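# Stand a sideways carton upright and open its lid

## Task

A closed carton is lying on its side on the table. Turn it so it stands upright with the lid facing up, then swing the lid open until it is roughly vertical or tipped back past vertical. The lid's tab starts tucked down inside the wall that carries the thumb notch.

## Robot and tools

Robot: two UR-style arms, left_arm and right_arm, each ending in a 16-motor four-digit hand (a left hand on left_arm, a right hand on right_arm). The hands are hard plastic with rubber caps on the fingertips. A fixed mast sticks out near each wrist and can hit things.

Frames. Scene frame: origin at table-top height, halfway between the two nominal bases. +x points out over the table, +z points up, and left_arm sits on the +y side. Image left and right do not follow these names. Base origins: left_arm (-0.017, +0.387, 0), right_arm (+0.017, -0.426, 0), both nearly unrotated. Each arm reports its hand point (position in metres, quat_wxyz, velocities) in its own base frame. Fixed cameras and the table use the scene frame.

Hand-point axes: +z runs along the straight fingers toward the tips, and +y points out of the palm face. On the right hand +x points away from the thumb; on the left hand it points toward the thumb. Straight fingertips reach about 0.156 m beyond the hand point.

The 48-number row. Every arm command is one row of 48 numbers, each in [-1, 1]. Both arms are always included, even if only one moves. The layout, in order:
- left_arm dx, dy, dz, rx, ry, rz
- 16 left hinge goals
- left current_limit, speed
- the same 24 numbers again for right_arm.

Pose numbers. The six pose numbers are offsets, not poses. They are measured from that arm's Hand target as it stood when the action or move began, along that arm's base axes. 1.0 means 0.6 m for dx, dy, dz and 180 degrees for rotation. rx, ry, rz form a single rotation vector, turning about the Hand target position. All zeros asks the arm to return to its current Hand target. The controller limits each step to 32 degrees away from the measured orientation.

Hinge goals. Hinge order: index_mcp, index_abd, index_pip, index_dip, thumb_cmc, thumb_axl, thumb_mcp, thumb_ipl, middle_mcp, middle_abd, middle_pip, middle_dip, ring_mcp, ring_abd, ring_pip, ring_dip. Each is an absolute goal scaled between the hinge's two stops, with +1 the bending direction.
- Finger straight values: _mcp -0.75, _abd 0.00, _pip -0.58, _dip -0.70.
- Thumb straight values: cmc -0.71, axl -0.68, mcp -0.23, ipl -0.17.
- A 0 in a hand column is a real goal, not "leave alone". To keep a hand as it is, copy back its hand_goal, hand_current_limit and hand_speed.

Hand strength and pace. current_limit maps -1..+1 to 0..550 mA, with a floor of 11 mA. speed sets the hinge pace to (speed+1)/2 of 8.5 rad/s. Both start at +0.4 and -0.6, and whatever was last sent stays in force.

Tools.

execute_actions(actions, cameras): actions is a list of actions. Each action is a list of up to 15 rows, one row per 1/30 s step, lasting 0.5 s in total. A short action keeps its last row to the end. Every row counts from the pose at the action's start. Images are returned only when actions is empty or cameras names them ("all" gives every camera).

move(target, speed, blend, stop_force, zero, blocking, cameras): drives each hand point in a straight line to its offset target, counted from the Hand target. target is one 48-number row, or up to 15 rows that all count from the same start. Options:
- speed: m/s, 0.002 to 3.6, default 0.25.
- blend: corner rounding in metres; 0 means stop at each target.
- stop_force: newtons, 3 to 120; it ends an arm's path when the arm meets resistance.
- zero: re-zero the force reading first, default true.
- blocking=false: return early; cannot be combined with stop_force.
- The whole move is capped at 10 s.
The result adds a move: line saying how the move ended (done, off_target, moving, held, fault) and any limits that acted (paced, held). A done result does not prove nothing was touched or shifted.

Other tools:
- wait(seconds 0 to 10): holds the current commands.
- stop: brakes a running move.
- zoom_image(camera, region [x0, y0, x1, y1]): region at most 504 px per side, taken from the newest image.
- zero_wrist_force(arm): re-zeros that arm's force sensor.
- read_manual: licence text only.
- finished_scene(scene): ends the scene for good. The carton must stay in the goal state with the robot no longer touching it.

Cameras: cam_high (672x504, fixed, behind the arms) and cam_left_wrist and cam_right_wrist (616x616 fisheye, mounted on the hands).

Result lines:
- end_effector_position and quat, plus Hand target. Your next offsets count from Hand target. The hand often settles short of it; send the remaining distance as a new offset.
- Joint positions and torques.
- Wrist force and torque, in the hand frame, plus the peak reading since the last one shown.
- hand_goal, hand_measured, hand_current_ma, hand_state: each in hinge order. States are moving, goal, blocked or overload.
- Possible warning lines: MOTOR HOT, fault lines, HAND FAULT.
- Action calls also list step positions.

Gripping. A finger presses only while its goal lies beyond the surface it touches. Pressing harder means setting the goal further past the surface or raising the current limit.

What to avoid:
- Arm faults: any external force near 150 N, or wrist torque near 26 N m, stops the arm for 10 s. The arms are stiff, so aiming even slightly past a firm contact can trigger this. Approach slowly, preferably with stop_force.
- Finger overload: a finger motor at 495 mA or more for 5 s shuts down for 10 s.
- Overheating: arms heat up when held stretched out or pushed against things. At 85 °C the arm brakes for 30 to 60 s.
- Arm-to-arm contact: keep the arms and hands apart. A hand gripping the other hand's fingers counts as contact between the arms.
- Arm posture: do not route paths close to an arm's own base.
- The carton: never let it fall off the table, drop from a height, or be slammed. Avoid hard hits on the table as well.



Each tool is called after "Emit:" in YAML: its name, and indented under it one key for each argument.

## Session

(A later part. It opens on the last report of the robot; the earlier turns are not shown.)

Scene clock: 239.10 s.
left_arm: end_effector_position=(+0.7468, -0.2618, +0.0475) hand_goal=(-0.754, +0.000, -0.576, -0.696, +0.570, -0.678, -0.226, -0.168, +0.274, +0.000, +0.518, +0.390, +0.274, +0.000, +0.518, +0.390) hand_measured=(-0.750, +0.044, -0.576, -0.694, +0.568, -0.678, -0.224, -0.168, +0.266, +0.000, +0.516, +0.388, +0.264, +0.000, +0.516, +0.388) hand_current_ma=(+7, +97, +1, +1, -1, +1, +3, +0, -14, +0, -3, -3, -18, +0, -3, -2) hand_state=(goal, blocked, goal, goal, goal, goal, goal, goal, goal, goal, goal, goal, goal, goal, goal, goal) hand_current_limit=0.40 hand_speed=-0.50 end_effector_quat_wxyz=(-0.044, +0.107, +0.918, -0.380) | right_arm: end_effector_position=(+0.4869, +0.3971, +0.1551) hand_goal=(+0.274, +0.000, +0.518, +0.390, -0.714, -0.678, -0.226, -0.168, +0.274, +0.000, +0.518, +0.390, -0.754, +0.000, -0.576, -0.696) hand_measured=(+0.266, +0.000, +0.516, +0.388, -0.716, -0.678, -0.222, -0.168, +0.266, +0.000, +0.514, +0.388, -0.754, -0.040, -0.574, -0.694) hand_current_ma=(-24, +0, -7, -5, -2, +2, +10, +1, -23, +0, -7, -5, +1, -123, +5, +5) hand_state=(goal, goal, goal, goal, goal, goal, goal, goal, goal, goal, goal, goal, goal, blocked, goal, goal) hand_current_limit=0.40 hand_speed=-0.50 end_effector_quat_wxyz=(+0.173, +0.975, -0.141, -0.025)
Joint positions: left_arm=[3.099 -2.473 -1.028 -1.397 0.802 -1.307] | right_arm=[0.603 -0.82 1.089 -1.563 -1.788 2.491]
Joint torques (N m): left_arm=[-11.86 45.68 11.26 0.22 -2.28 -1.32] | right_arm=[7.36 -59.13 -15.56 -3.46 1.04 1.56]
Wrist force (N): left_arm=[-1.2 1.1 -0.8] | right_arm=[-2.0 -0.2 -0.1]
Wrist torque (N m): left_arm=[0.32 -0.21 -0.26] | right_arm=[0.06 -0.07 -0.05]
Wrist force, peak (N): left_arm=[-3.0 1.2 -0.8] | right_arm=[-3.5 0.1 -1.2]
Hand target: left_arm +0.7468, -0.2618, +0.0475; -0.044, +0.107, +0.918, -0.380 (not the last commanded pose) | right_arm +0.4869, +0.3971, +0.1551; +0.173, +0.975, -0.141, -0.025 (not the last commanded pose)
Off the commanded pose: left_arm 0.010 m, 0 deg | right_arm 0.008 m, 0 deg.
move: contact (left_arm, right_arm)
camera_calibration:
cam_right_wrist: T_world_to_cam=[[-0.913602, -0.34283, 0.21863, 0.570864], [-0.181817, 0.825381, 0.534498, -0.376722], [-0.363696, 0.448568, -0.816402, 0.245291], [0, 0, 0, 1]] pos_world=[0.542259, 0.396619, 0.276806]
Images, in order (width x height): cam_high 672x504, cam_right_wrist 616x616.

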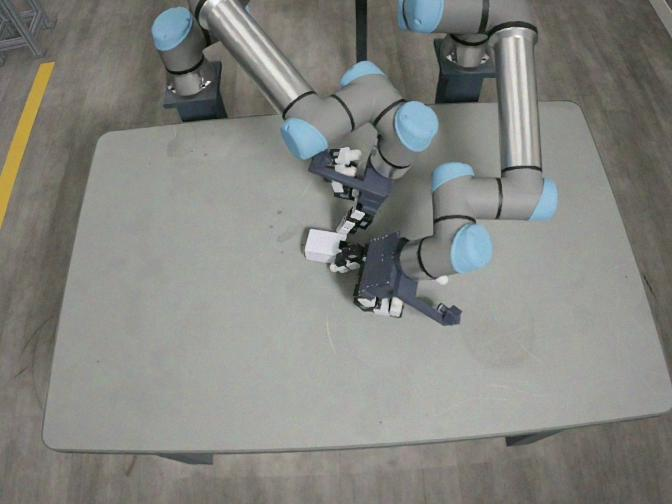

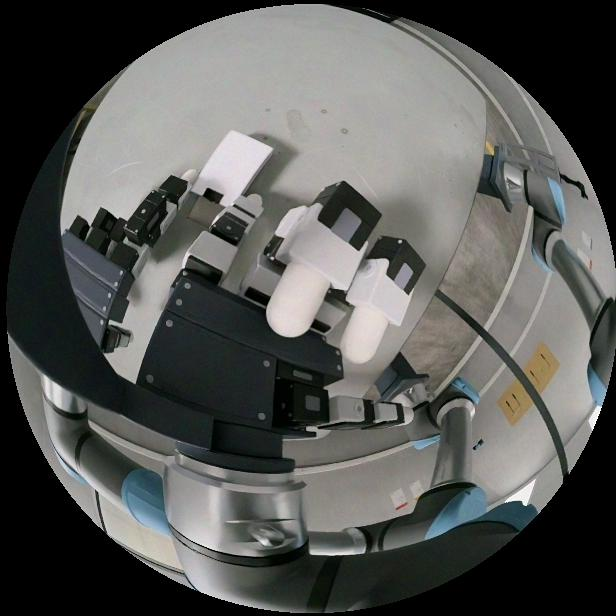

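Emit:
move:
  target:
    - [-0.0052,0.0012,0,0,0,0,-0.754,0,-0.576,-0.696,0.571,-0.678,-0.226,-0.168,0.274,0,0.518,0.391,0.274,0,0.518,0.391,0.4,-0.5,0.0052,-0.0012,0,0,0,0,0.274,0,0.518,0.391,-0.714,-0.678,-0.226,-0.168,0.274,0,0.518,0.391,-0.754,0,-0.576,-0.696,0.4,-0.5]
    - [-0.0115,-0.0253,0.043,0,0,0,-0.754,0,-0.576,-0.696,0.571,-0.678,-0.226,-0.168,0.274,0,0.518,0.391,0.274,0,0.518,0.391,0.4,-0.5,-0.0008,-0.0273,0.043,0,0,0,0.274,0,0.518,0.391,-0.714,-0.678,-0.226,-0.168,0.274,0,0.518,0.391,-0.754,0,-0.576,-0.696,0.4,-0.5]
    - [-0.02,-0.0655,0.068,0,0,0,-0.754,0,-0.576,-0.696,0.571,-0.678,-0.226,-0.168,0.274,0,0.518,0.391,0.274,0,0.518,0.391,0.4,-0.5,-0.0115,-0.067,0.068,0,0,0,0.274,0,0.518,0.391,-0.714,-0.678,-0.226,-0.168,0.274,0,0.518,0.391,-0.754,0,-0.576,-0.696,0.4,-0.5]
  speed: 0.04
  blend: [0,0.005,0]
  cameras: ["cam_high","cam_right_wrist"]

Emit:
zoom_image:
  camera: "cam_high"
  region: [260, 195, 360, 275]

Emit:
zoom_image:
  camera: "cam_right_wrist"
  region: [160, 100, 320, 260]

Scene clock: 243.63 s.
left_arm: end_effector_position=(+0.7348, -0.3013, +0.0885) hand_goal=(-0.754, +0.000, -0.576, -0.696, +0.570, -0.678, -0.226, -0.168, +0.274, +0.000, +0.518, +0.390, +0.274, +0.000, +0.518, +0.390) hand_measured=(-0.744, +0.086, -0.574, -0.694, +0.568, -0.678, -0.224, -0.168, +0.266, +0.000, +0.516, +0.388, +0.264, +0.000, +0.516, +0.388) hand_current_ma=(+17, +231, +3, +1, -1, +1, +3, +0, -14, +0, -3, -3, -18, +0, -3, -2) hand_state=(goal, blocked, goal, goal, goal, goal, goal, goal, goal, goal, goal, goal, goal, goal, goal, goal) hand_current_limit=0.40 hand_speed=-0.50 end_effector_quat_wxyz=(-0.044, +0.107, +0.918, -0.380) | right_arm: end_effector_position=(+0.4800, +0.3568, +0.1959) hand_goal=(+0.274, +0.000, +0.518, +0.390, -0.714, -0.678, -0.226, -0.168, +0.274, +0.000, +0.518, +0.390, -0.754, +0.000, -0.576, -0.696) hand_measured=(+0.266, +0.000, +0.516, +0.388, -0.716, -0.678, -0.222, -0.168, +0.266, +0.000, +0.514, +0.388, -0.752, -0.078, -0.574, -0.694) hand_current_ma=(-24, +0, -7, -5, -2, +2, +10, +1, -23, +0, -7, -5, +5, -260, +5, +4) hand_state=(goal, goal, goal, goal, goal, goal, goal, goal, goal, goal, goal, goal, goal, blocked, goal, goal) hand_current_limit=0.40 hand_speed=-0.50 end_effector_quat_wxyz=(+0.173, +0.975, -0.141, -0.025) end_effector_velocity=(+0.000, +0.002, -0.002) end_effector_angular_velocity=(-0.001, +0.001, +0.001)
Joint positions: left_arm=[3.048 -2.432 -1.008 -1.409 0.794 -1.376] | right_arm=[0.563 -0.93 1.174 -1.545 -1.799 2.452]
Joint velocities: left_arm=[within noise] | right_arm=[0.003 0.005 -0.004 0.001 0 0.002]
Joint torques (N m): left_arm=[10.72 50.09 13.34 2.82 -1.7 1.49] | right_arm=[5.43 -39.62 -32.69 -3.3 -2.75 1.32]
Wrist force (N): left_arm=[-5.2 1.7 -0.4] | right_arm=[-5.9 0.0 -0.4]
Wrist torque (N m): left_arm=[0.25 -0.59 -0.49] | right_arm=[0.07 -0.44 -0.36]
Wrist force, peak (N): left_arm=[-5.9 1.7 -0.6] | right_arm=[-5.9 0.1 -2.2]
Hand target: left_arm +0.7348, -0.3011, +0.0883; -0.044, +0.107, +0.918, -0.380 | right_arm +0.4800, +0.3569, +0.1959; +0.173, +0.975, -0.141, -0.025
Off the commanded pose: left_arm 0.000 m, 0 deg | right_arm 0.000 m, 0 deg.
move: done
camera_calibration:
cam_right_wrist: T_world_to_cam=[[-0.913589, -0.342846, 0.218658, 0.541814], [-0.181847, 0.825418, 0.534431, -0.366497], [-0.363712, 0.448488, -0.816439, 0.294218], [0, 0, 0, 1]] pos_world=[0.535359, 0.356319, 0.317606]
Images, in order (width x height): cam_high 672x504, cam_right_wrist 616x616.

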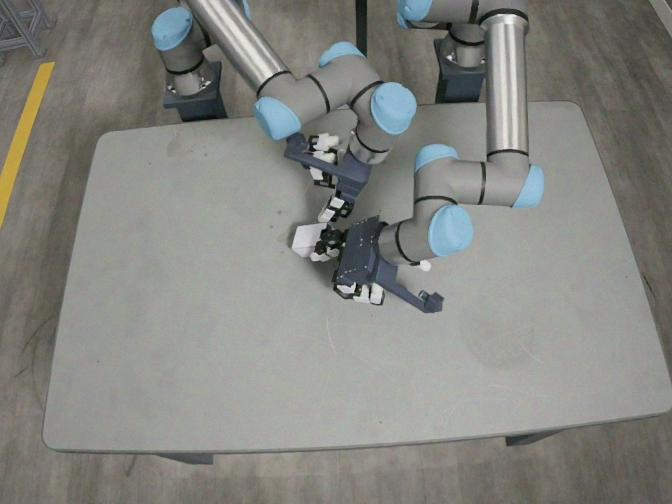

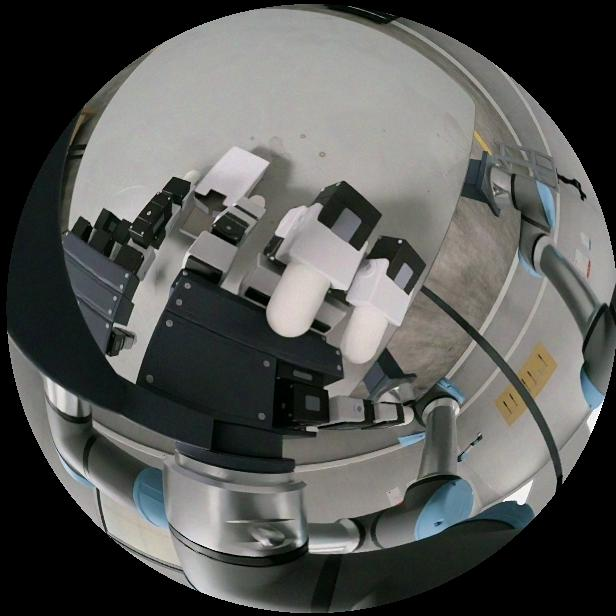

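Scaled by 5.040 from the camera's 672x504 image, which has a finer 960x720 frame.

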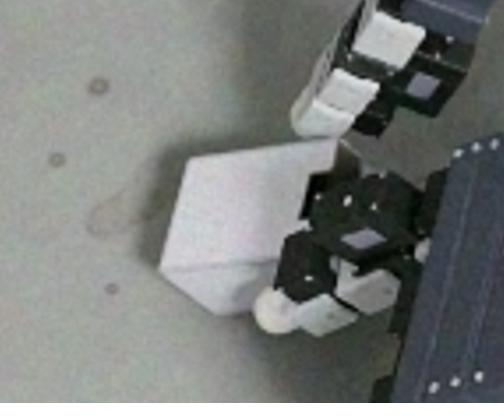

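Scaled by 3.150 from the camera's 616x616 image, which has a finer 880x880 frame.

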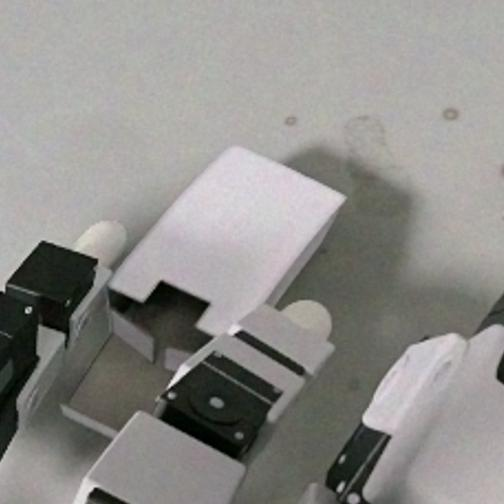

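Emit:
move:
  target:
    - [0,0,0.0583,0,0,0,-0.754,0,-0.576,-0.696,0.571,-0.678,-0.226,-0.168,0.274,0,0.518,0.391,0.274,0,0.518,0.391,0.4,-0.5,0,0,0.0583,0,0,0,0.274,0,0.518,0.391,-0.714,-0.678,-0.226,-0.168,0.274,0,0.518,0.391,-0.754,0,-0.576,-0.696,0.4,-0.5]
    - [-0.0292,0.017,0.1107,0.0757,-0.0179,0,-0.754,0,-0.576,-0.696,0.571,-0.678,-0.226,-0.168,0.274,0,0.518,0.391,0.274,0,0.518,0.391,0.4,-0.5,-0.0403,-0.0157,0.0385,0.0746,-0.022,0,0.274,0,0.518,0.391,-0.714,-0.678,-0.226,-0.168,0.274,0,0.518,0.391,-0.754,0,-0.576,-0.696,0.4,-0.5]
    - [-0.0613,0.0223,0.1573,0.1515,-0.0358,0,-0.754,0,-0.576,-0.696,0.571,-0.678,-0.226,-0.168,0.274,0,0.518,0.391,0.274,0,0.518,0.391,0.4,-0.5,-0.0787,-0.0252,0.0068,0.1492,-0.044,0,0.274,0,0.518,0.391,-0.714,-0.678,-0.226,-0.168,0.274,0,0.518,0.391,-0.754,0,-0.576,-0.696,0.4,-0.5]
    - [-0.096,0.0173,0.1957,0.2272,-0.0538,0,-0.754,0,-0.576,-0.696,0.571,-0.678,-0.226,-0.168,0.274,0,0.518,0.391,0.274,0,0.518,0.391,0.4,-0.5,-0.1143,-0.0262,-0.0347,0.2239,-0.0659,0,0.274,0,0.518,0.391,-0.714,-0.678,-0.226,-0.168,0.274,0,0.518,0.391,-0.754,0,-0.576,-0.696,0.4,-0.5]
  speed: 0.08
  blend: [0,0.002,0.002,0]
  cameras: ["all"]

Emit:
zoom_image:
  camera: "cam_right_wrist"
  region: [160, 100, 320, 260]

Emit:
zoom_image:
  camera: "cam_high"
  region: [260, 170, 360, 250]

Scene clock: 253.50 s.
left_arm: end_effector_position=(+0.6771, -0.2908, +0.2058) hand_goal=(-0.754, +0.000, -0.576, -0.696, +0.570, -0.678, -0.226, -0.168, +0.274, +0.000, +0.518, +0.390, +0.274, +0.000, +0.518, +0.390) hand_measured=(-0.744, +0.072, -0.574, -0.694, +0.568, -0.678, -0.224, -0.168, +0.266, +0.000, +0.516, +0.388, +0.264, +0.000, +0.516, +0.388) hand_current_ma=(+19, +185, +3, +1, -1, +1, +3, +0, -14, +0, -3, -3, -18, +0, -3, -2) hand_state=(goal, blocked, goal, goal, goal, goal, goal, goal, goal, goal, goal, goal, goal, goal, goal, goal) hand_current_limit=0.40 hand_speed=-0.50 end_effector_quat_wxyz=(-0.002, +0.116, +0.993, -0.026) | right_arm: end_effector_position=(+0.4114, +0.3412, +0.1751) hand_goal=(+0.274, +0.000, +0.518, +0.390, -0.714, -0.678, -0.226, -0.168, +0.274, +0.000, +0.518, +0.390, -0.754, +0.000, -0.576, -0.696) hand_measured=(+0.266, +0.000, +0.516, +0.388, -0.712, -0.678, -0.222, -0.168, +0.266, +0.000, +0.514, +0.388, -0.748, -0.066, -0.574, -0.694) hand_current_ma=(-24, +0, -7, -5, +2, +2, +10, +1, -23, +0, -7, -5, +15, -214, +5, +4) hand_state=(goal, goal, goal, goal, goal, goal, goal, goal, goal, goal, goal, goal, goal, blocked, goal, goal) hand_current_limit=0.40 hand_speed=-0.50 end_effector_quat_wxyz=(-0.188, +0.972, -0.140, +0.026)
Joint positions: left_arm=[2.821 -2.272 -0.993 -1.441 1.518 -1.659] | right_arm=[0.402 -1.375 1.864 -2.309 -1.277 2.296]
Joint torques (N m): left_arm=[9.6 48.4 29.49 1.75 -1.84 1.28] | right_arm=[5.72 -19.57 -32.97 -1.88 -2.14 0.92]
Wrist force (N): left_arm=[-2.4 0.5 0.1] | right_arm=[-2.4 0.3 0.2]
Wrist torque (N m): left_arm=[0.22 -0.20 -0.17] | right_arm=[0.06 -0.26 0.06]
Wrist force, peak (N): left_arm=[-5.8 2.6 0.6] | right_arm=[-6.0 -0.2 0.2]
Hand target: left_arm +0.6772, -0.2907, +0.2057; -0.002, +0.116, +0.993, -0.026 | right_arm +0.4114, +0.3412, +0.1751; -0.188, +0.972, -0.140, +0.026
Off the commanded pose: left_arm 0.000 m, 0 deg | right_arm 0.000 m, 0 deg.
move: done
camera_calibration:
cam_left_wrist: T_world_to_cam=[[0.57361, -0.81715, 0.0569011, -0.666019], [-0.56298, -0.342827, 0.752013, 0.0867443], [-0.595, -0.463396, -0.656688, 0.533287], [0, 0, 0, 1]] pos_world=[0.748176, -0.267377, 0.322867]
cam_right_wrist: T_world_to_cam=[[-0.912297, -0.338587, -0.230376, 0.554979], [-0.336652, 0.299715, 0.892657, -0.174605], [-0.233194, 0.891925, -0.387415, -0.0208103], [0, 0, 0, 1]] pos_world=[0.442672, 0.258802, 0.275655]

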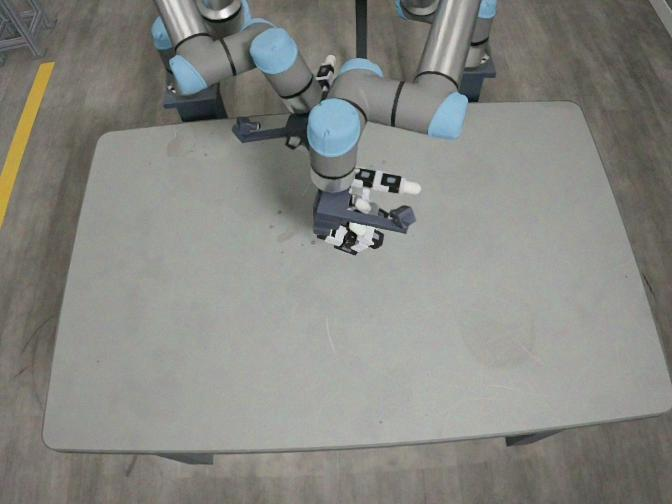

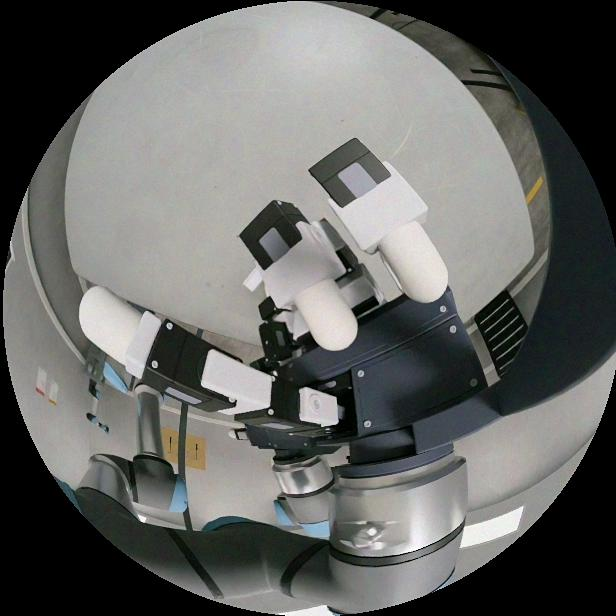

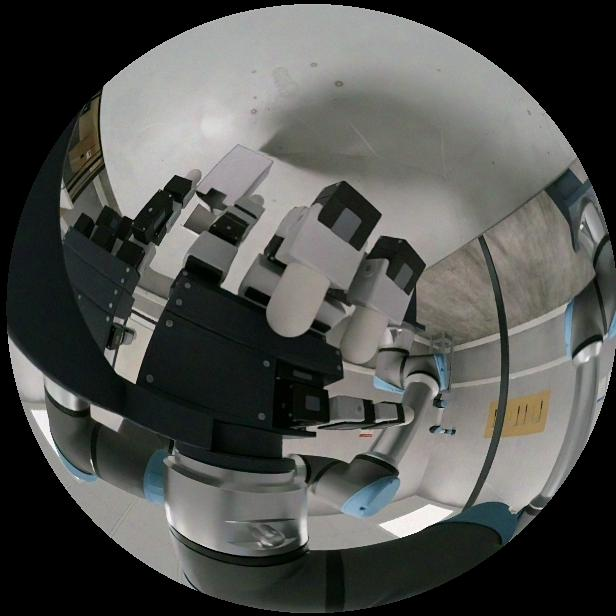

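Scaled by 3.150 from the camera's 616x616 image, which has a finer 880x880 frame.

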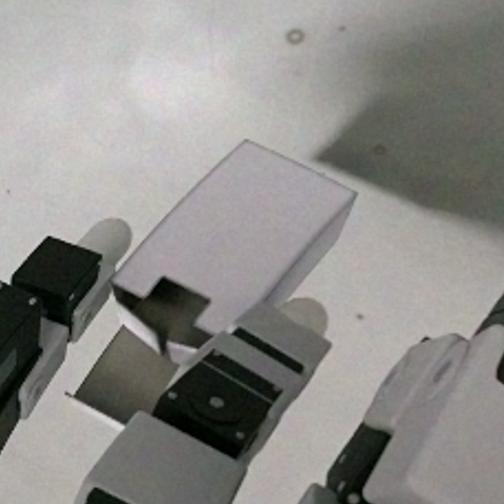

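Scaled by 5.040 from the camera's 672x504 image, which has a finer 960x720 frame.

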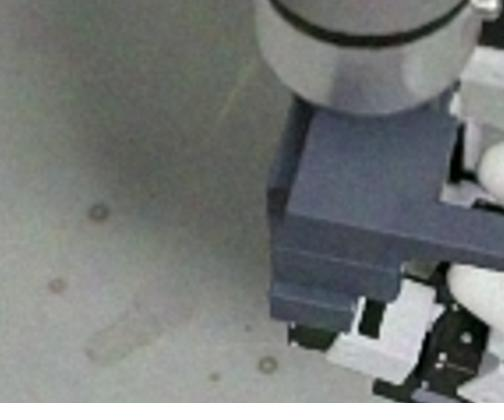

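Emit:
move:
  target:
    - [-0.0403,-0.0185,0.0333,0.0974,-0.023,0,-0.754,0,-0.576,-0.696,0.571,-0.678,-0.226,-0.168,0.274,0,0.518,0.391,0.274,0,0.518,0.391,0.4,-0.5,-0.0338,0.0133,-0.064,0.0959,-0.0283,0,0.274,0,0.518,0.391,-0.714,-0.678,-0.226,-0.168,0.274,0,0.518,0.391,-0.754,0,-0.576,-0.696,0.4,-0.5]
    - [-0.0823,-0.0443,0.0457,0.1948,-0.0461,0,-0.754,0,-0.576,-0.696,0.571,-0.678,-0.226,-0.168,0.274,0,0.518,0.391,0.274,0,0.518,0.391,0.4,-0.5,-0.0613,0.0468,-0.1342,0.1919,-0.0565,0,0.274,0,0.518,0.391,-0.714,-0.678,-0.226,-0.168,0.274,0,0.518,0.391,-0.754,0,-0.576,-0.696,0.4,-0.5]
  speed: 0.08
  blend: [0.002,0]
  cameras: ["all"]

Emit:
zoom_image:
  camera: "cam_right_wrist"
  region: [160, 100, 320, 260]

Emit:
zoom_image:
  camera: "cam_high"
  region: [280, 170, 380, 250]

Scene clock: 261.93 s.
left_arm: end_effector_position=(+0.6278, -0.3174, +0.2331) hand_goal=(-0.754, +0.000, -0.576, -0.696, +0.570, -0.678, -0.226, -0.168, +0.274, +0.000, +0.518, +0.390, +0.274, +0.000, +0.518, +0.390) hand_measured=(-0.756, +0.004, -0.574, -0.694, +0.568, -0.678, -0.224, -0.168, +0.266, +0.000, +0.516, +0.388, +0.264, +0.000, +0.516, +0.388) hand_current_ma=(-2, +3, +1, +1, -1, +1, +3, +0, -14, +0, -3, -3, -18, +0, -3, -2) hand_state=(goal, goal, goal, goal, goal, goal, goal, goal, goal, goal, goal, goal, goal, goal, goal, goal) hand_current_limit=0.40 hand_speed=-0.50 end_effector_quat_wxyz=(+0.034, +0.111, +0.952, +0.282) | right_arm: end_effector_position=(+0.3746, +0.3693, +0.0945) hand_goal=(+0.274, +0.000, +0.518, +0.390, -0.714, -0.678, -0.226, -0.168, +0.274, +0.000, +0.518, +0.390, -0.754, +0.000, -0.576, -0.696) hand_measured=(+0.266, +0.000, +0.516, +0.388, -0.708, -0.678, -0.222, -0.168, +0.266, +0.000, +0.514, +0.388, -0.746, -0.002, -0.574, -0.694) hand_current_ma=(-24, +0, -7, -5, +15, +2, +10, +1, -23, +0, -7, -5, +24, -6, +5, +4) hand_state=(goal, goal, goal, goal, goal, goal, goal, goal, goal, goal, goal, goal, goal, goal, goal, goal) hand_current_limit=0.40 hand_speed=-0.50 end_effector_quat_wxyz=(-0.479, +0.866, -0.125, +0.068)
Joint positions: left_arm=[2.606 -2.347 -0.968 -1.588 2.118 -1.927] | right_arm=[0.229 -1.273 2.332 -3.294 -0.741 2.388]
Joint torques (N m): left_arm=[11.03 58.07 26.6 4.66 0.03 1.42] | right_arm=[6.73 -31.65 -23.01 -3.6 -0.87 -1.6]
Wrist force (N): left_arm=[-0.3 0.2 0.1] | right_arm=[0.4 0.4 0.6]
Wrist torque (N m): left_arm=[0.22 0.04 -0.04] | right_arm=[-0.01 -0.02 0.24]
Wrist force, peak (N): left_arm=[-2.7 0.9 0.3] | right_arm=[-2.4 0.7 0.4]
Hand target: left_arm +0.6279, -0.3173, +0.2331; +0.034, +0.111, +0.952, +0.282 | right_arm +0.3746, +0.3693, +0.0946; -0.479, +0.866, -0.125, +0.068
Off the commanded pose: left_arm 0.000 m, 0 deg | right_arm 0.000 m, 0 deg.
move: done
camera_calibration:
cam_left_wrist: T_world_to_cam=[[0.595074, -0.726237, -0.34419, -0.552092], [-0.644411, -0.68709, 0.33562, 0.0682645], [-0.480229, 0.0220811, -0.876865, 0.642901], [0, 0, 0, 1]] pos_world=[0.681267, -0.368242, 0.350802]
cam_right_wrist: T_world_to_cam=[[-0.842868, -0.101837, -0.528396, 0.427078], [-0.494885, -0.238936, 0.835463, 0.140086], [-0.211334, 0.965681, 0.150994, -0.171978], [0, 0, 0, 1]] pos_world=[0.392952, 0.243039, 0.134598]

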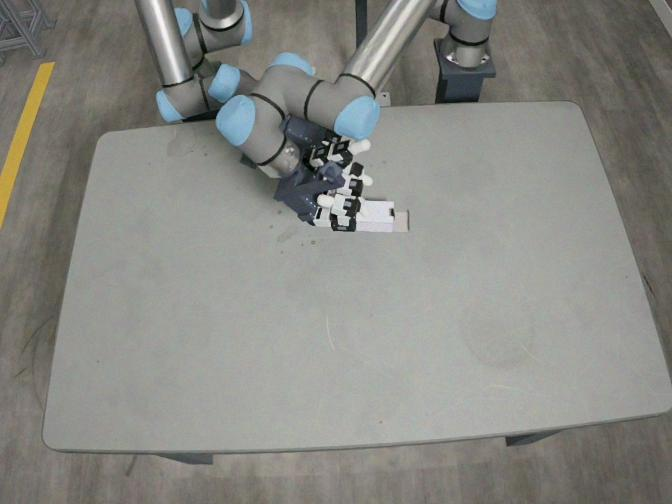

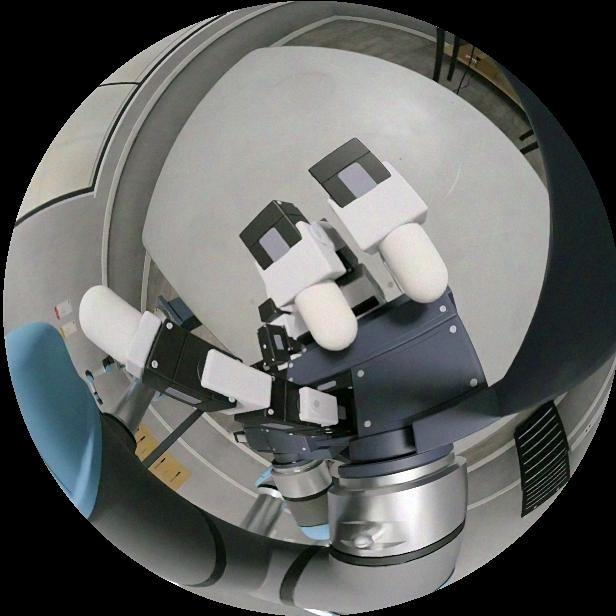

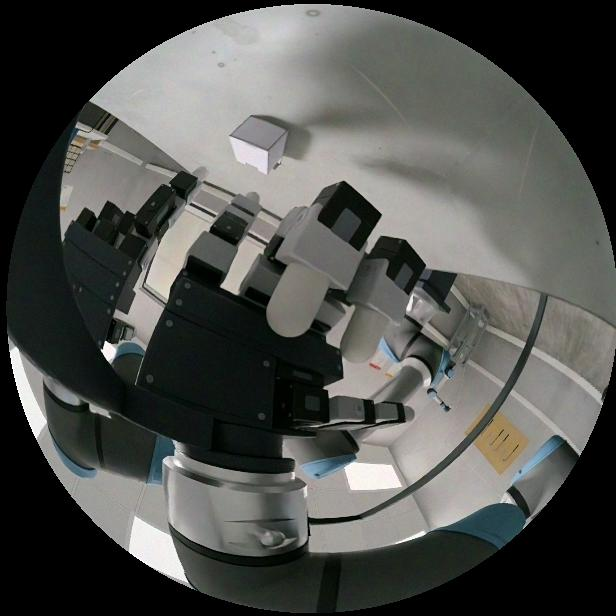

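Scaled by 3.150 from the camera's 616x616 image, which has a finer 880x880 frame.

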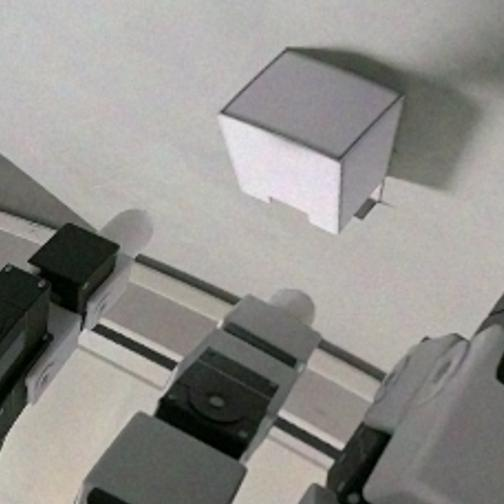

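Scaled by 5.040 from the camera's 672x504 image, which has a finer 960x720 frame.

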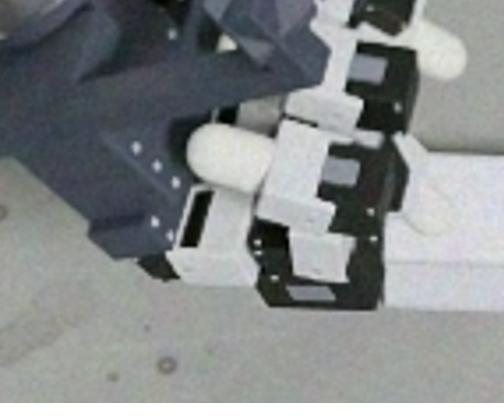

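Emit:
move:
  target:
    - [0.1,0,0.05,0,0,0,-0.754,0,-0.576,-0.696,0.571,-0.678,-0.226,-0.168,0.274,0,0.518,0.391,0.274,0,0.518,0.391,0.4,-0.5,-0.08,0,0.1,0,0,0,0.274,0,0.518,0.391,-0.714,-0.678,-0.226,-0.168,0.274,0,0.518,0.391,-0.754,0,-0.576,-0.696,0.4,-0.5]
    - [0.17,0.25,-0.06,-0.422,0.0998,0,-0.754,0,-0.576,-0.696,0.571,-0.678,-0.226,-0.168,0.274,0,0.518,0.391,0.274,0,0.518,0.391,0.4,-0.5,-0.05,0.15,0.2925,-0.4157,0.1225,0,0.274,0,0.518,0.391,-0.714,-0.678,-0.226,-0.168,0.274,0,0.518,0.391,-0.754,0,-0.576,-0.696,0.4,-0.5]
  speed: 0.3
  blend: [0.02,0]
  cameras: ["cam_high"]

Emit:
zoom_image:
  camera: "cam_high"
  region: [330, 170, 430, 250]

Scene clock: 268.93 s.
left_arm: end_effector_position=(+0.7299, -0.1672, +0.1971) hand_goal=(-0.754, +0.000, -0.576, -0.696, +0.570, -0.678, -0.226, -0.168, +0.274, +0.000, +0.518, +0.390, +0.274, +0.000, +0.518, +0.390) hand_measured=(-0.748, +0.002, -0.574, -0.694, +0.568, -0.678, -0.224, -0.168, +0.266, +0.000, +0.516, +0.388, +0.264, +0.000, +0.516, +0.388) hand_current_ma=(+7, +2, +1, +1, -1, +1, +3, +0, -14, +0, -3, -3, -18, +0, -3, -2) hand_state=(goal, goal, goal, goal, goal, goal, goal, goal, goal, goal, goal, goal, goal, goal, goal, goal) hand_current_limit=0.40 hand_speed=-0.50 end_effector_quat_wxyz=(-0.044, +0.107, +0.918, -0.380) | right_arm: end_effector_position=(+0.3446, +0.4593, +0.2701) hand_goal=(+0.274, +0.000, +0.518, +0.390, -0.714, -0.678, -0.226, -0.168, +0.274, +0.000, +0.518, +0.390, -0.754, +0.000, -0.576, -0.696) hand_measured=(+0.266, +0.000, +0.516, +0.388, -0.714, -0.678, -0.222, -0.168, +0.268, +0.000, +0.514, +0.388, -0.754, -0.002, -0.574, -0.694) hand_current_ma=(-21, +0, -7, -5, -2, +2, +10, +1, -19, +0, -7, -5, +0, -5, +5, +4) hand_state=(goal, goal, goal, goal, goal, goal, goal, goal, goal, goal, goal, goal, goal, goal, goal, goal) hand_current_limit=0.40 hand_speed=-0.50 end_effector_quat_wxyz=(+0.172, +0.975, -0.141, -0.026)
Joint positions: left_arm=[3.22 -2.293 -0.932 -1.782 0.831 -1.146] | right_arm=[0.79 -0.989 1.067 -1.337 -1.733 2.674]
Joint torques (N m): left_arm=[-7.93 56.72 13.28 2.7 -2.66 0.88] | right_arm=[-5.55 -40.09 -31.08 -0.12 0.53 -1.38]
Wrist force (N): left_arm=[0.3 1.3 -0.1] | right_arm=[-0.4 -0.4 -0.5]
Wrist torque (N m): left_arm=[0.22 -0.06 0.01] | right_arm=[0.08 0.11 0.01]
Wrist force, peak (N): left_arm=[0.5 2.1 -0.7] | right_arm=[1.8 1.8 1.8]
Hand target: left_arm +0.7299, -0.1673, +0.1971; -0.044, +0.107, +0.918, -0.380 | right_arm +0.3446, +0.4593, +0.2701; +0.172, +0.975, -0.141, -0.026
Off the commanded pose: left_arm 0.000 m, 0 deg | right_arm 0.000 m, 0 deg.
move: done
Images, in order (width x height): cam_high 672x504.

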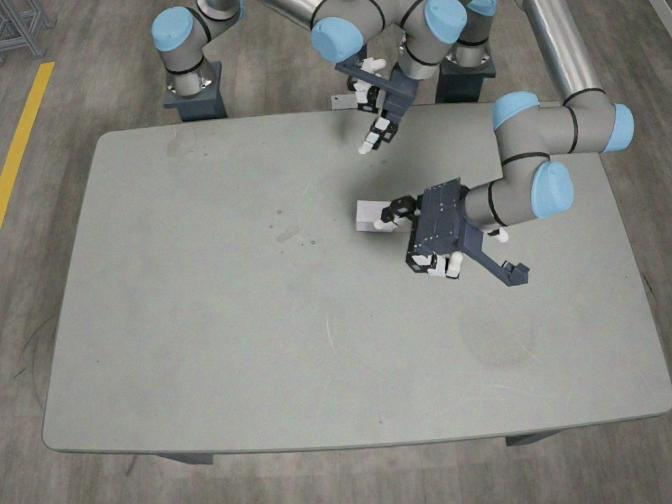

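Scaled by 5.040 from the camera's 672x504 image, which has a finer 960x720 frame.

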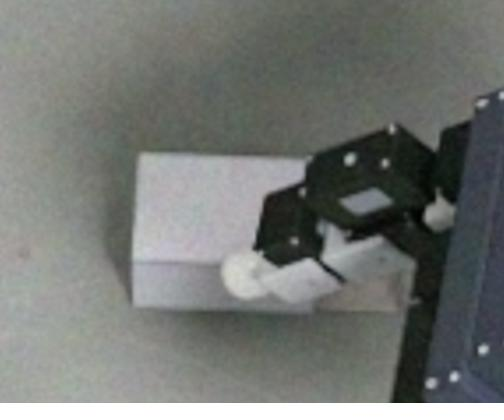

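Emit:
move:
  target:
    - [-0.03,0.03,-0.08,0,0,0,-0.754,0,-0.576,-0.696,0.571,-0.678,-0.226,-0.168,0.274,0,0.518,0.391,0.274,0,0.518,0.391,0.4,-0.5,0.03,0.0918,0,0,0,0,0.274,0,0.518,0.391,-0.714,-0.678,-0.226,-0.168,0.274,0,0.518,0.391,-0.754,0,-0.576,-0.696,0.4,-0.5]
    - [-0.0763,0.039,-0.2493,0,0,0,-0.754,0,-0.576,-0.696,0.571,-0.678,-0.226,-0.168,0.274,0,0.518,0.391,0.274,0,0.518,0.391,0.4,-0.5,0.074,0.0918,-0.1918,0,0,0,0.274,0,0.518,0.391,-0.714,-0.678,-0.226,-0.168,0.274,0,0.518,0.391,-0.754,0,-0.576,-0.696,0.4,-0.5]
  speed: 0.15

Emit:
move:
  target: [-0.05,0.0035,0,0,0,0,-0.754,0,-0.576,-0.696,0.571,-0.678,-0.226,-0.168,0.274,0,0.518,0.391,0.274,0,0.518,0.391,0.4,-0.5,0.05,-0.006,0,0,0,0,0.274,0,0.518,0.391,-0.714,-0.678,-0.226,-0.168,0.274,0,0.518,0.391,-0.754,0,-0.576,-0.696,0.4,-0.5]
  speed: 0.015
  stop_force: 3
  cameras: ["cam_high","cam_right_wrist"]

Emit:
zoom_image:
  camera: "cam_high"
  region: [330, 170, 430, 250]

Emit:
zoom_image:
  camera: "cam_right_wrist"
  region: [160, 100, 320, 260]

Scene clock: 274.43 s.
left_arm: end_effector_position=(+0.6841, -0.1438, +0.0475) hand_goal=(-0.754, +0.000, -0.576, -0.696, +0.570, -0.678, -0.226, -0.168, +0.274, +0.000, +0.518, +0.390, +0.274, +0.000, +0.518, +0.390) hand_measured=(-0.748, +0.002, -0.574, -0.694, +0.568, -0.678, -0.224, -0.168, +0.266, +0.000, +0.516, +0.388, +0.264, +0.000, +0.516, +0.388) hand_current_ma=(+8, +2, +1, +1, -1, +1, +3, +0, -14, +0, -3, -3, -18, +0, -3, -2) hand_state=(goal, goal, goal, goal, goal, goal, goal, goal, goal, goal, goal, goal, goal, goal, goal, goal) hand_current_limit=0.40 hand_speed=-0.50 end_effector_quat_wxyz=(-0.044, +0.107, +0.918, -0.380) | right_arm: end_effector_position=(+0.3891, +0.5143, +0.1550) hand_goal=(+0.274, +0.000, +0.518, +0.390, -0.714, -0.678, -0.226, -0.168, +0.274, +0.000, +0.518, +0.390, -0.754, +0.000, -0.576, -0.696) hand_measured=(+0.266, +0.000, +0.516, +0.388, -0.716, -0.678, -0.222, -0.168, +0.268, +0.000, +0.514, +0.388, -0.754, -0.002, -0.574, -0.694) hand_current_ma=(-21, +0, -7, -5, -3, +2, +10, +1, -19, +0, -7, -5, -1, -5, +5, +4) hand_state=(goal, goal, goal, goal, goal, goal, goal, goal, goal, goal, goal, goal, goal, goal, goal, goal) hand_current_limit=0.40 hand_speed=-0.50 end_effector_quat_wxyz=(+0.173, +0.974, -0.141, -0.026)
Joint positions: left_arm=[3.258 -2.282 -1.344 -1.414 0.843 -1.098] | right_arm=[0.799 -0.746 0.949 -1.46 -1.73 2.683]
Joint torques (N m): left_arm=[-5.38 53.93 21.57 0.52 -1.41 -1.68] | right_arm=[7.16 -58.28 -30.43 -2.49 -0.4 1.16]
Wrist force (N): left_arm=[0.3 1.1 -0.3] | right_arm=[-0.6 -0.3 -0.2]
Wrist torque (N m): left_arm=[0.21 -0.06 -0.10] | right_arm=[0.06 0.12 0.06]
Wrist force, peak (N): left_arm=[0.6 2.4 0.2] | right_arm=[-0.6 0.4 -1.8]
Hand target: left_arm +0.6841, -0.1439, +0.0476; -0.044, +0.107, +0.918, -0.380 | right_arm +0.3890, +0.5144, +0.1550; +0.172, +0.975, -0.141, -0.026
Off the commanded pose: left_arm 0.000 m, 0 deg | right_arm 0.000 m, 0 deg.
move: done

Scene clock: 277.00 s.
left_arm: end_effector_position=(+0.6648, -0.1425, +0.0476) hand_goal=(-0.754, +0.000, -0.576, -0.696, +0.570, -0.678, -0.226, -0.168, +0.274, +0.000, +0.518, +0.390, +0.274, +0.000, +0.518, +0.390) hand_measured=(-0.748, +0.038, -0.574, -0.696, +0.568, -0.678, -0.224, -0.168, +0.266, +0.000, +0.516, +0.388, +0.264, +0.000, +0.516, +0.388) hand_current_ma=(+9, +80, +1, +0, -1, +1, +3, +0, -14, +0, -3, -3, -18, +0, -3, -2) hand_state=(goal, blocked, goal, goal, goal, goal, goal, goal, goal, goal, goal, goal, goal, goal, goal, goal) hand_current_limit=0.40 hand_speed=-0.50 end_effector_quat_wxyz=(-0.044, +0.107, +0.918, -0.380) | right_arm: end_effector_position=(+0.4084, +0.5121, +0.1550) hand_goal=(+0.274, +0.000, +0.518, +0.390, -0.714, -0.678, -0.226, -0.168, +0.274, +0.000, +0.518, +0.390, -0.754, +0.000, -0.576, -0.696) hand_measured=(+0.266, +0.000, +0.516, +0.388, -0.716, -0.678, -0.222, -0.168, +0.268, +0.000, +0.514, +0.388, -0.752, -0.034, -0.574, -0.694) hand_current_ma=(-21, +0, -7, -5, -3, +2, +10, +1, -19, +0, -7, -5, +6, -101, +5, +4) hand_state=(goal, goal, goal, goal, goal, goal, goal, goal, goal, goal, goal, goal, goal, blocked, goal, goal) hand_current_limit=0.40 hand_speed=-0.50 end_effector_quat_wxyz=(+0.172, +0.975, -0.141, -0.026)
Joint positions: left_arm=[3.262 -2.24 -1.417 -1.387 0.844 -1.091] | right_arm=[0.78 -0.719 0.9 -1.441 -1.736 2.664]
Joint torques (N m): left_arm=[-13.82 36.7 14.05 -0.95 -2.49 -1.66] | right_arm=[7.12 -62.86 -15.98 -3.16 1.32 1.6]
Wrist force (N): left_arm=[-1.0 1.2 -0.6] | right_arm=[-1.7 -0.1 -0.1]
Wrist torque (N m): left_arm=[0.26 -0.15 -0.22] | right_arm=[0.03 -0.03 -0.02]
Wrist force, peak (N): left_arm=[-3.2 1.0 -1.8] | right_arm=[-3.6 0.2 -1.1]
Hand target: left_arm +0.6648, -0.1425, +0.0476; -0.044, +0.107, +0.918, -0.380 (not the last commanded pose) | right_arm +0.4084, +0.5121, +0.1550; +0.172, +0.975, -0.141, -0.026 (not the last commanded pose)
Off the commanded pose: left_arm 0.011 m, 0 deg | right_arm 0.011 m, 0 deg.
move: contact (left_arm, right_arm)
camera_calibration:
cam_right_wrist: T_world_to_cam=[[-0.913616, -0.342729, 0.218731, 0.538507], [-0.181553, 0.825262, 0.534771, -0.485863], [-0.363792, 0.448864, -0.816196, 0.164874], [0, 0, 0, 1]] pos_world=[0.463759, 0.51152, 0.276607]
Images, in order (width x height): cam_high 672x504, cam_right_wrist 616x616.

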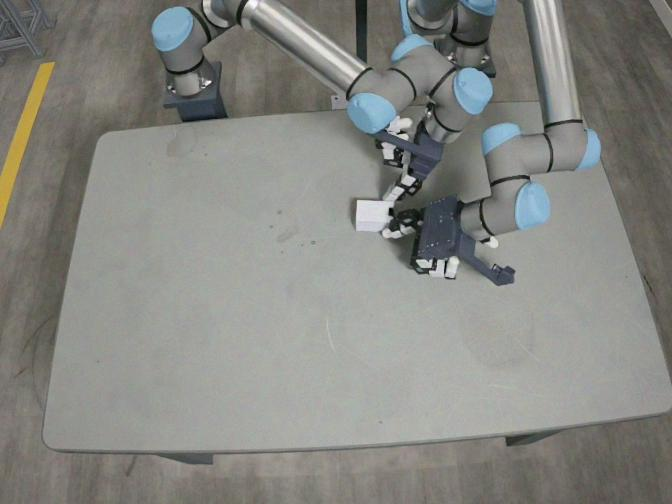

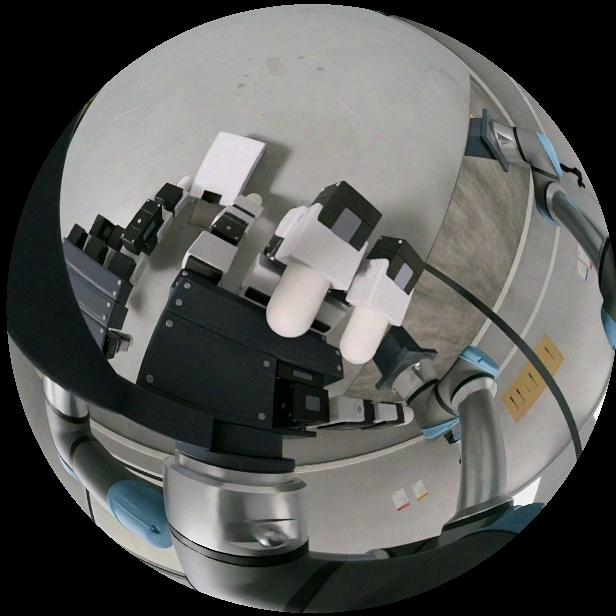

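Scaled by 5.040 from the camera's 672x504 image, which has a finer 960x720 frame.

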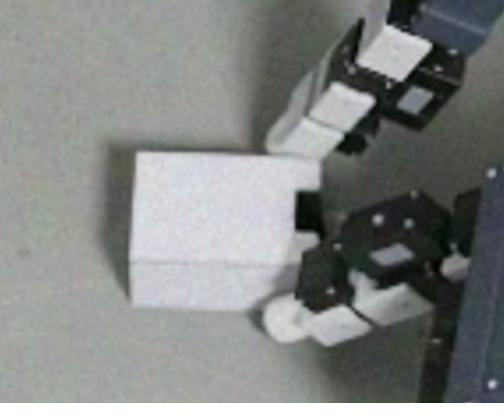

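Scaled by 3.150 from the camera's 616x616 image, which has a finer 880x880 frame.

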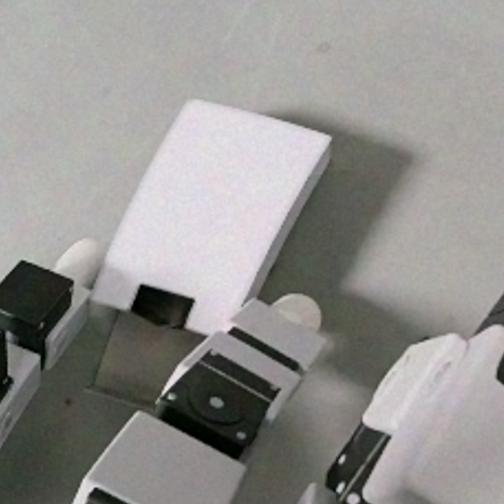

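Emit:
move:
  target:
    - [-0.0075,0.0005,0,0,0,0,-0.754,0,-0.576,-0.696,0.571,-0.678,-0.226,-0.168,0.274,0,0.518,0.391,0.274,0,0.518,0.391,0.4,-0.5,0.0075,-0.0009,0,0,0,0,0.274,0,0.518,0.391,-0.714,-0.678,-0.226,-0.168,0.274,0,0.518,0.391,-0.754,0,-0.576,-0.696,0.4,-0.5]
    - [-0.0094,-0.0261,0.043,0,0,0,-0.754,0,-0.576,-0.696,0.571,-0.678,-0.226,-0.168,0.274,0,0.518,0.391,0.274,0,0.518,0.391,0.4,-0.5,0.0042,-0.0274,0.043,0,0,0,0.274,0,0.518,0.391,-0.714,-0.678,-0.226,-0.168,0.274,0,0.518,0.391,-0.754,0,-0.576,-0.696,0.4,-0.5]
    - [-0.0123,-0.0677,0.068,0,0,0,-0.754,0,-0.576,-0.696,0.571,-0.678,-0.226,-0.168,0.274,0,0.518,0.391,0.274,0,0.518,0.391,0.4,-0.5,-0.001,-0.0687,0.068,0,0,0,0.274,0,0.518,0.391,-0.714,-0.678,-0.226,-0.168,0.274,0,0.518,0.391,-0.754,0,-0.576,-0.696,0.4,-0.5]
    - [-0.0123,-0.0677,0.1263,0,0,0,-0.754,0,-0.576,-0.696,0.571,-0.678,-0.226,-0.168,0.274,0,0.518,0.391,0.274,0,0.518,0.391,0.4,-0.5,-0.001,-0.0687,0.1263,0,0,0,0.274,0,0.518,0.391,-0.714,-0.678,-0.226,-0.168,0.274,0,0.518,0.391,-0.754,0,-0.576,-0.696,0.4,-0.5]
  speed: 0.04
  blend: [0,0.005,0.003,0]

Emit:
move:
  target:
    - [-0.0013,-0.0181,0.0535,0.0831,-0.0059,0,-0.754,0,-0.576,-0.696,0.571,-0.678,-0.226,-0.168,0.274,0,0.518,0.391,0.274,0,0.518,0.391,0.4,-0.5,-0.0069,-0.0551,-0.0168,0.0827,-0.0103,0,0.274,0,0.518,0.391,-0.714,-0.678,-0.226,-0.168,0.274,0,0.518,0.391,-0.754,0,-0.576,-0.696,0.4,-0.5]
    - [-0.0035,-0.0497,0.1005,0.1663,-0.0117,0,-0.754,0,-0.576,-0.696,0.571,-0.678,-0.226,-0.168,0.274,0,0.518,0.391,0.274,0,0.518,0.391,0.4,-0.5,-0.013,-0.1037,-0.0475,0.1653,-0.0207,0,0.274,0,0.518,0.391,-0.714,-0.678,-0.226,-0.168,0.274,0,0.518,0.391,-0.754,0,-0.576,-0.696,0.4,-0.5]
    - [-0.0065,-0.0919,0.1377,0.2494,-0.0176,0,-0.754,0,-0.576,-0.696,0.571,-0.678,-0.226,-0.168,0.274,0,0.518,0.391,0.274,0,0.518,0.391,0.4,-0.5,-0.0179,-0.1428,-0.0895,0.248,-0.031,0,0.274,0,0.518,0.391,-0.714,-0.678,-0.226,-0.168,0.274,0,0.518,0.391,-0.754,0,-0.576,-0.696,0.4,-0.5]
  speed: 0.08
  blend: [0.002,0.002,0]
  cameras: ["cam_right_wrist"]

Emit:
zoom_image:
  camera: "cam_right_wrist"
  region: [160, 100, 320, 260]

Scene clock: 286.43 s.
left_arm: end_effector_position=(+0.6574, -0.1831, +0.1235) hand_goal=(-0.754, +0.000, -0.576, -0.696, +0.570, -0.678, -0.226, -0.168, +0.274, +0.000, +0.518, +0.390, +0.274, +0.000, +0.518, +0.390) hand_measured=(-0.740, +0.086, -0.572, -0.696, +0.568, -0.678, -0.224, -0.168, +0.266, +0.000, +0.516, +0.388, +0.264, +0.000, +0.516, +0.388) hand_current_ma=(+29, +235, +6, +0, -1, +1, +3, +0, -14, +0, -3, -3, -18, +0, -3, -2) hand_state=(goal, blocked, goal, goal, goal, goal, goal, goal, goal, goal, goal, goal, goal, goal, goal, goal) hand_current_limit=0.40 hand_speed=-0.50 end_effector_quat_wxyz=(-0.044, +0.107, +0.918, -0.380) | right_arm: end_effector_position=(+0.4078, +0.4708, +0.2309) hand_goal=(+0.274, +0.000, +0.518, +0.390, -0.714, -0.678, -0.226, -0.168, +0.274, +0.000, +0.518, +0.390, -0.754, +0.000, -0.576, -0.696) hand_measured=(+0.266, +0.000, +0.516, +0.388, -0.716, -0.678, -0.222, -0.168, +0.268, +0.000, +0.514, +0.388, -0.744, -0.078, -0.570, -0.694) hand_current_ma=(-21, +0, -7, -5, -3, +2, +10, +1, -19, +0, -7, -5, +27, -265, +13, +4) hand_state=(goal, goal, goal, goal, goal, goal, goal, goal, goal, goal, goal, goal, goal, blocked, goal, goal) hand_current_limit=0.40 hand_speed=-0.50 end_effector_quat_wxyz=(+0.172, +0.975, -0.141, -0.025) end_effector_velocity=(+0.000, +0.000, -0.001) end_effector_angular_velocity=(+0.002, -0.002, -0.002)
Joint positions: left_arm=[3.205 -2.156 -1.359 -1.48 0.827 -1.164] | right_arm=[0.742 -0.849 0.937 -1.354 -1.748 2.628]
Joint velocities: left_arm=[within noise] | right_arm=[0 -0.001 0.003 -0.005 0 0.001]
Joint torques (N m): left_arm=[9.7 35.47 10.78 3.54 0.85 1.36] | right_arm=[6.05 -43.01 -13.81 -3.81 0.39 1.28]
Wrist force (N): left_arm=[-3.8 1.5 -1.0] | right_arm=[-4.1 0.4 -0.3]
Wrist torque (N m): left_arm=[0.20 -0.37 -0.37] | right_arm=[0.02 -0.29 -0.18]
Wrist force, peak (N): left_arm=[-5.8 1.3 -2.7] | right_arm=[-6.7 0.8 -2.3]
Hand target: left_arm +0.6574, -0.1831, +0.1234; -0.044, +0.107, +0.918, -0.380 | right_arm +0.4078, +0.4708, +0.2308; +0.172, +0.975, -0.141, -0.026
Off the commanded pose: left_arm 0.000 m, 0 deg | right_arm 0.000 m, 0 deg.
move: done

Scene clock: 291.70 s.
left_arm: end_effector_position=(+0.6534, -0.2384, +0.2059) hand_goal=(-0.754, +0.000, -0.576, -0.696, +0.570, -0.678, -0.226, -0.168, +0.274, +0.000, +0.518, +0.390, +0.274, +0.000, +0.518, +0.390) hand_measured=(-0.750, +0.004, -0.574, -0.696, +0.568, -0.678, -0.224, -0.168, +0.266, +0.000, +0.516, +0.388, +0.264, +0.000, +0.516, +0.388) hand_current_ma=(+6, +5, +3, +0, -1, +1, +3, +0, -14, +0, -3, -3, -18, +0, -3, -2) hand_state=(goal, goal, goal, goal, goal, goal, goal, goal, goal, goal, goal, goal, goal, goal, goal, goal) hand_current_limit=0.40 hand_speed=-0.50 end_effector_quat_wxyz=(-0.057, +0.092, +0.994, +0.002) | right_arm: end_effector_position=(+0.3970, +0.3851, +0.1771) hand_goal=(+0.274, +0.000, +0.518, +0.390, -0.714, -0.678, -0.226, -0.168, +0.274, +0.000, +0.518, +0.390, -0.754, +0.000, -0.576, -0.696) hand_measured=(+0.266, +0.000, +0.516, +0.388, -0.712, -0.678, -0.222, -0.168, +0.268, +0.000, +0.514, +0.388, -0.742, -0.002, -0.570, -0.694) hand_current_ma=(-21, +0, -7, -5, +3, +2, +10, +1, -19, +0, -7, -5, +36, -5, +13, +4) hand_state=(goal, goal, goal, goal, goal, goal, goal, goal, goal, goal, goal, goal, goal, goal, goal, goal) hand_current_limit=0.40 hand_speed=-0.50 end_effector_quat_wxyz=(-0.217, +0.967, -0.129, -0.031)
Joint positions: left_arm=[2.87 -2.233 -1.047 -1.544 1.554 -1.656] | right_arm=[0.44 -1.324 1.793 -2.235 -1.171 2.316]
Joint torques (N m): left_arm=[10.63 55.56 13.9 4.62 -1.7 1.33] | right_arm=[7.79 -21.45 -31.54 -1.29 -1.32 1.5]
Wrist force (N): left_arm=[-0.1 0.2 0.3] | right_arm=[0.2 0.4 0.5]
Wrist torque (N m): left_arm=[0.19 0.03 -0.01] | right_arm=[0.08 -0.01 0.25]
Wrist force, peak (N): left_arm=[-4.3 0.9 -0.3] | right_arm=[-4.2 0.2 0.1]
Hand target: left_arm +0.6535, -0.2383, +0.2060; -0.056, +0.092, +0.994, +0.002 | right_arm +0.3970, +0.3852, +0.1771; -0.217, +0.967, -0.129, -0.031
Off the commanded pose: left_arm 0.000 m, 0 deg | right_arm 0.000 m, 0 deg.
move: done
camera_calibration:
cam_right_wrist: T_world_to_cam=[[-0.916325, -0.364469, -0.165866, 0.557347], [-0.257379, 0.218745, 0.941226, -0.203378], [-0.306766, 0.905159, -0.294248, -0.0550269], [0, 0, 0, 1]] pos_world=[0.441485, 0.297432, 0.267678]
Images, in order (width x height): cam_right_wrist 616x616.

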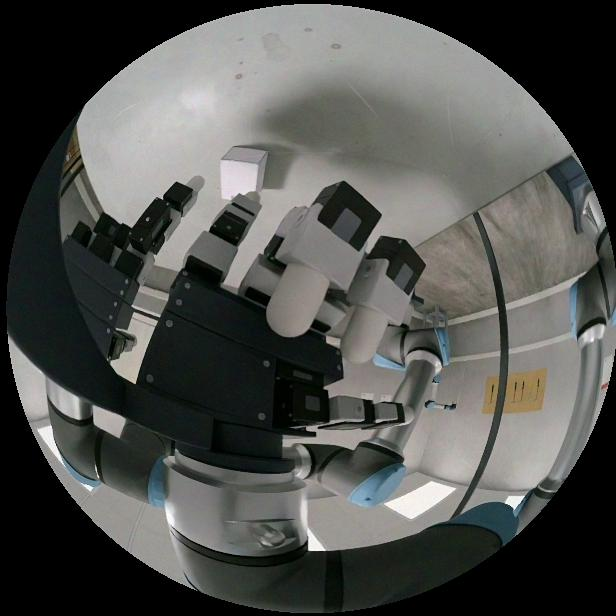

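Scaled by 3.150 from the camera's 616x616 image, which has a finer 880x880 frame.

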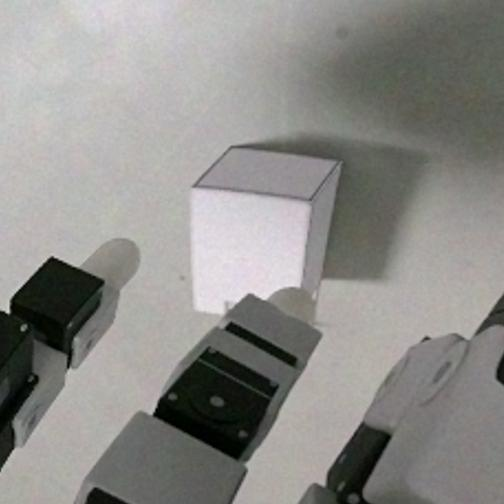

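Emit:
move:
  target: [0.065,-0.015,0.03,-0.2494,0.0176,0,-0.754,0,-0.576,-0.696,0.571,-0.678,-0.226,-0.168,0.274,0,0.518,0.391,0.274,0,0.518,0.391,0.4,-0.5,-0.064,0.019,0.1,-0.248,0.031,0,0.274,0,0.518,0.391,-0.714,-0.678,-0.226,-0.168,0.274,0,0.518,0.391,-0.754,0,-0.576,-0.696,0.4,-0.5]
  cameras: ["cam_high"]

Scene clock: 305.53 s.
left_arm: end_effector_position=(+0.6925, -0.2472, +0.2240) hand_goal=(-0.754, +0.000, -0.576, -0.696, +0.570, -0.678, -0.226, -0.168, +0.274, +0.000, +0.518, +0.390, +0.274, +0.000, +0.518, +0.390) hand_measured=(-0.750, +0.004, -0.574, -0.696, +0.568, -0.678, -0.224, -0.168, +0.266, +0.000, +0.516, +0.388, +0.264, +0.000, +0.516, +0.388) hand_current_ma=(+7, +3, +3, +0, -1, +1, +3, +0, -14, +0, -3, -3, -18, +0, -3, -2) hand_state=(goal, goal, goal, goal, goal, goal, goal, goal, goal, goal, goal, goal, goal, goal, goal, goal) hand_current_limit=0.40 hand_speed=-0.50 end_effector_quat_wxyz=(-0.044, +0.107, +0.918, -0.380) | right_arm: end_effector_position=(+0.3586, +0.3966, +0.2370) hand_goal=(+0.274, +0.000, +0.518, +0.390, -0.714, -0.678, -0.226, -0.168, +0.274, +0.000, +0.518, +0.390, -0.754, +0.000, -0.576, -0.696) hand_measured=(+0.266, +0.000, +0.516, +0.388, -0.714, -0.678, -0.222, -0.168, +0.268, +0.000, +0.514, +0.388, -0.754, -0.002, -0.574, -0.694) hand_current_ma=(-21, +0, -7, -5, -2, +2, +10, +1, -19, +0, -7, -5, +0, -5, +5, +4) hand_state=(goal, goal, goal, goal, goal, goal, goal, goal, goal, goal, goal, goal, goal, goal, goal, goal) hand_current_limit=0.40 hand_speed=-0.50 end_effector_quat_wxyz=(+0.172, +0.975, -0.141, -0.026)
Joint positions: left_arm=[3.115 -2.21 -1.027 -1.675 0.806 -1.285] | right_arm=[0.711 -1.085 1.305 -1.492 -1.757 2.597]
Joint torques (N m): left_arm=[-12.88 53.21 13.29 4.47 -2.64 -0.07] | right_arm=[-3.61 -46.48 -21.62 -0.52 -0.3 -0.82]
Wrist force (N): left_arm=[0.6 1.0 -0.4] | right_arm=[-0.6 -0.5 -0.3]
Wrist torque (N m): left_arm=[0.22 -0.11 0.01] | right_arm=[0.05 0.13 0.03]
Wrist force, peak (N): left_arm=[0.0 1.5 -0.7] | right_arm=[-0.8 -0.8 -0.5]
Hand target: left_arm +0.6925, -0.2473, +0.2240; -0.044, +0.107, +0.918, -0.380 | right_arm +0.3586, +0.3966, +0.2371; +0.172, +0.975, -0.141, -0.026
Off the commanded pose: left_arm 0.000 m, 0 deg | right_arm 0.000 m, 0 deg.
move: done
Images, in order (width x height): cam_high 672x504.

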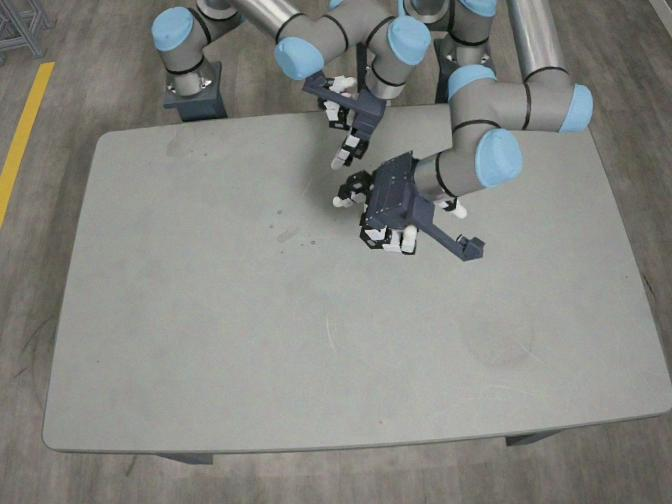

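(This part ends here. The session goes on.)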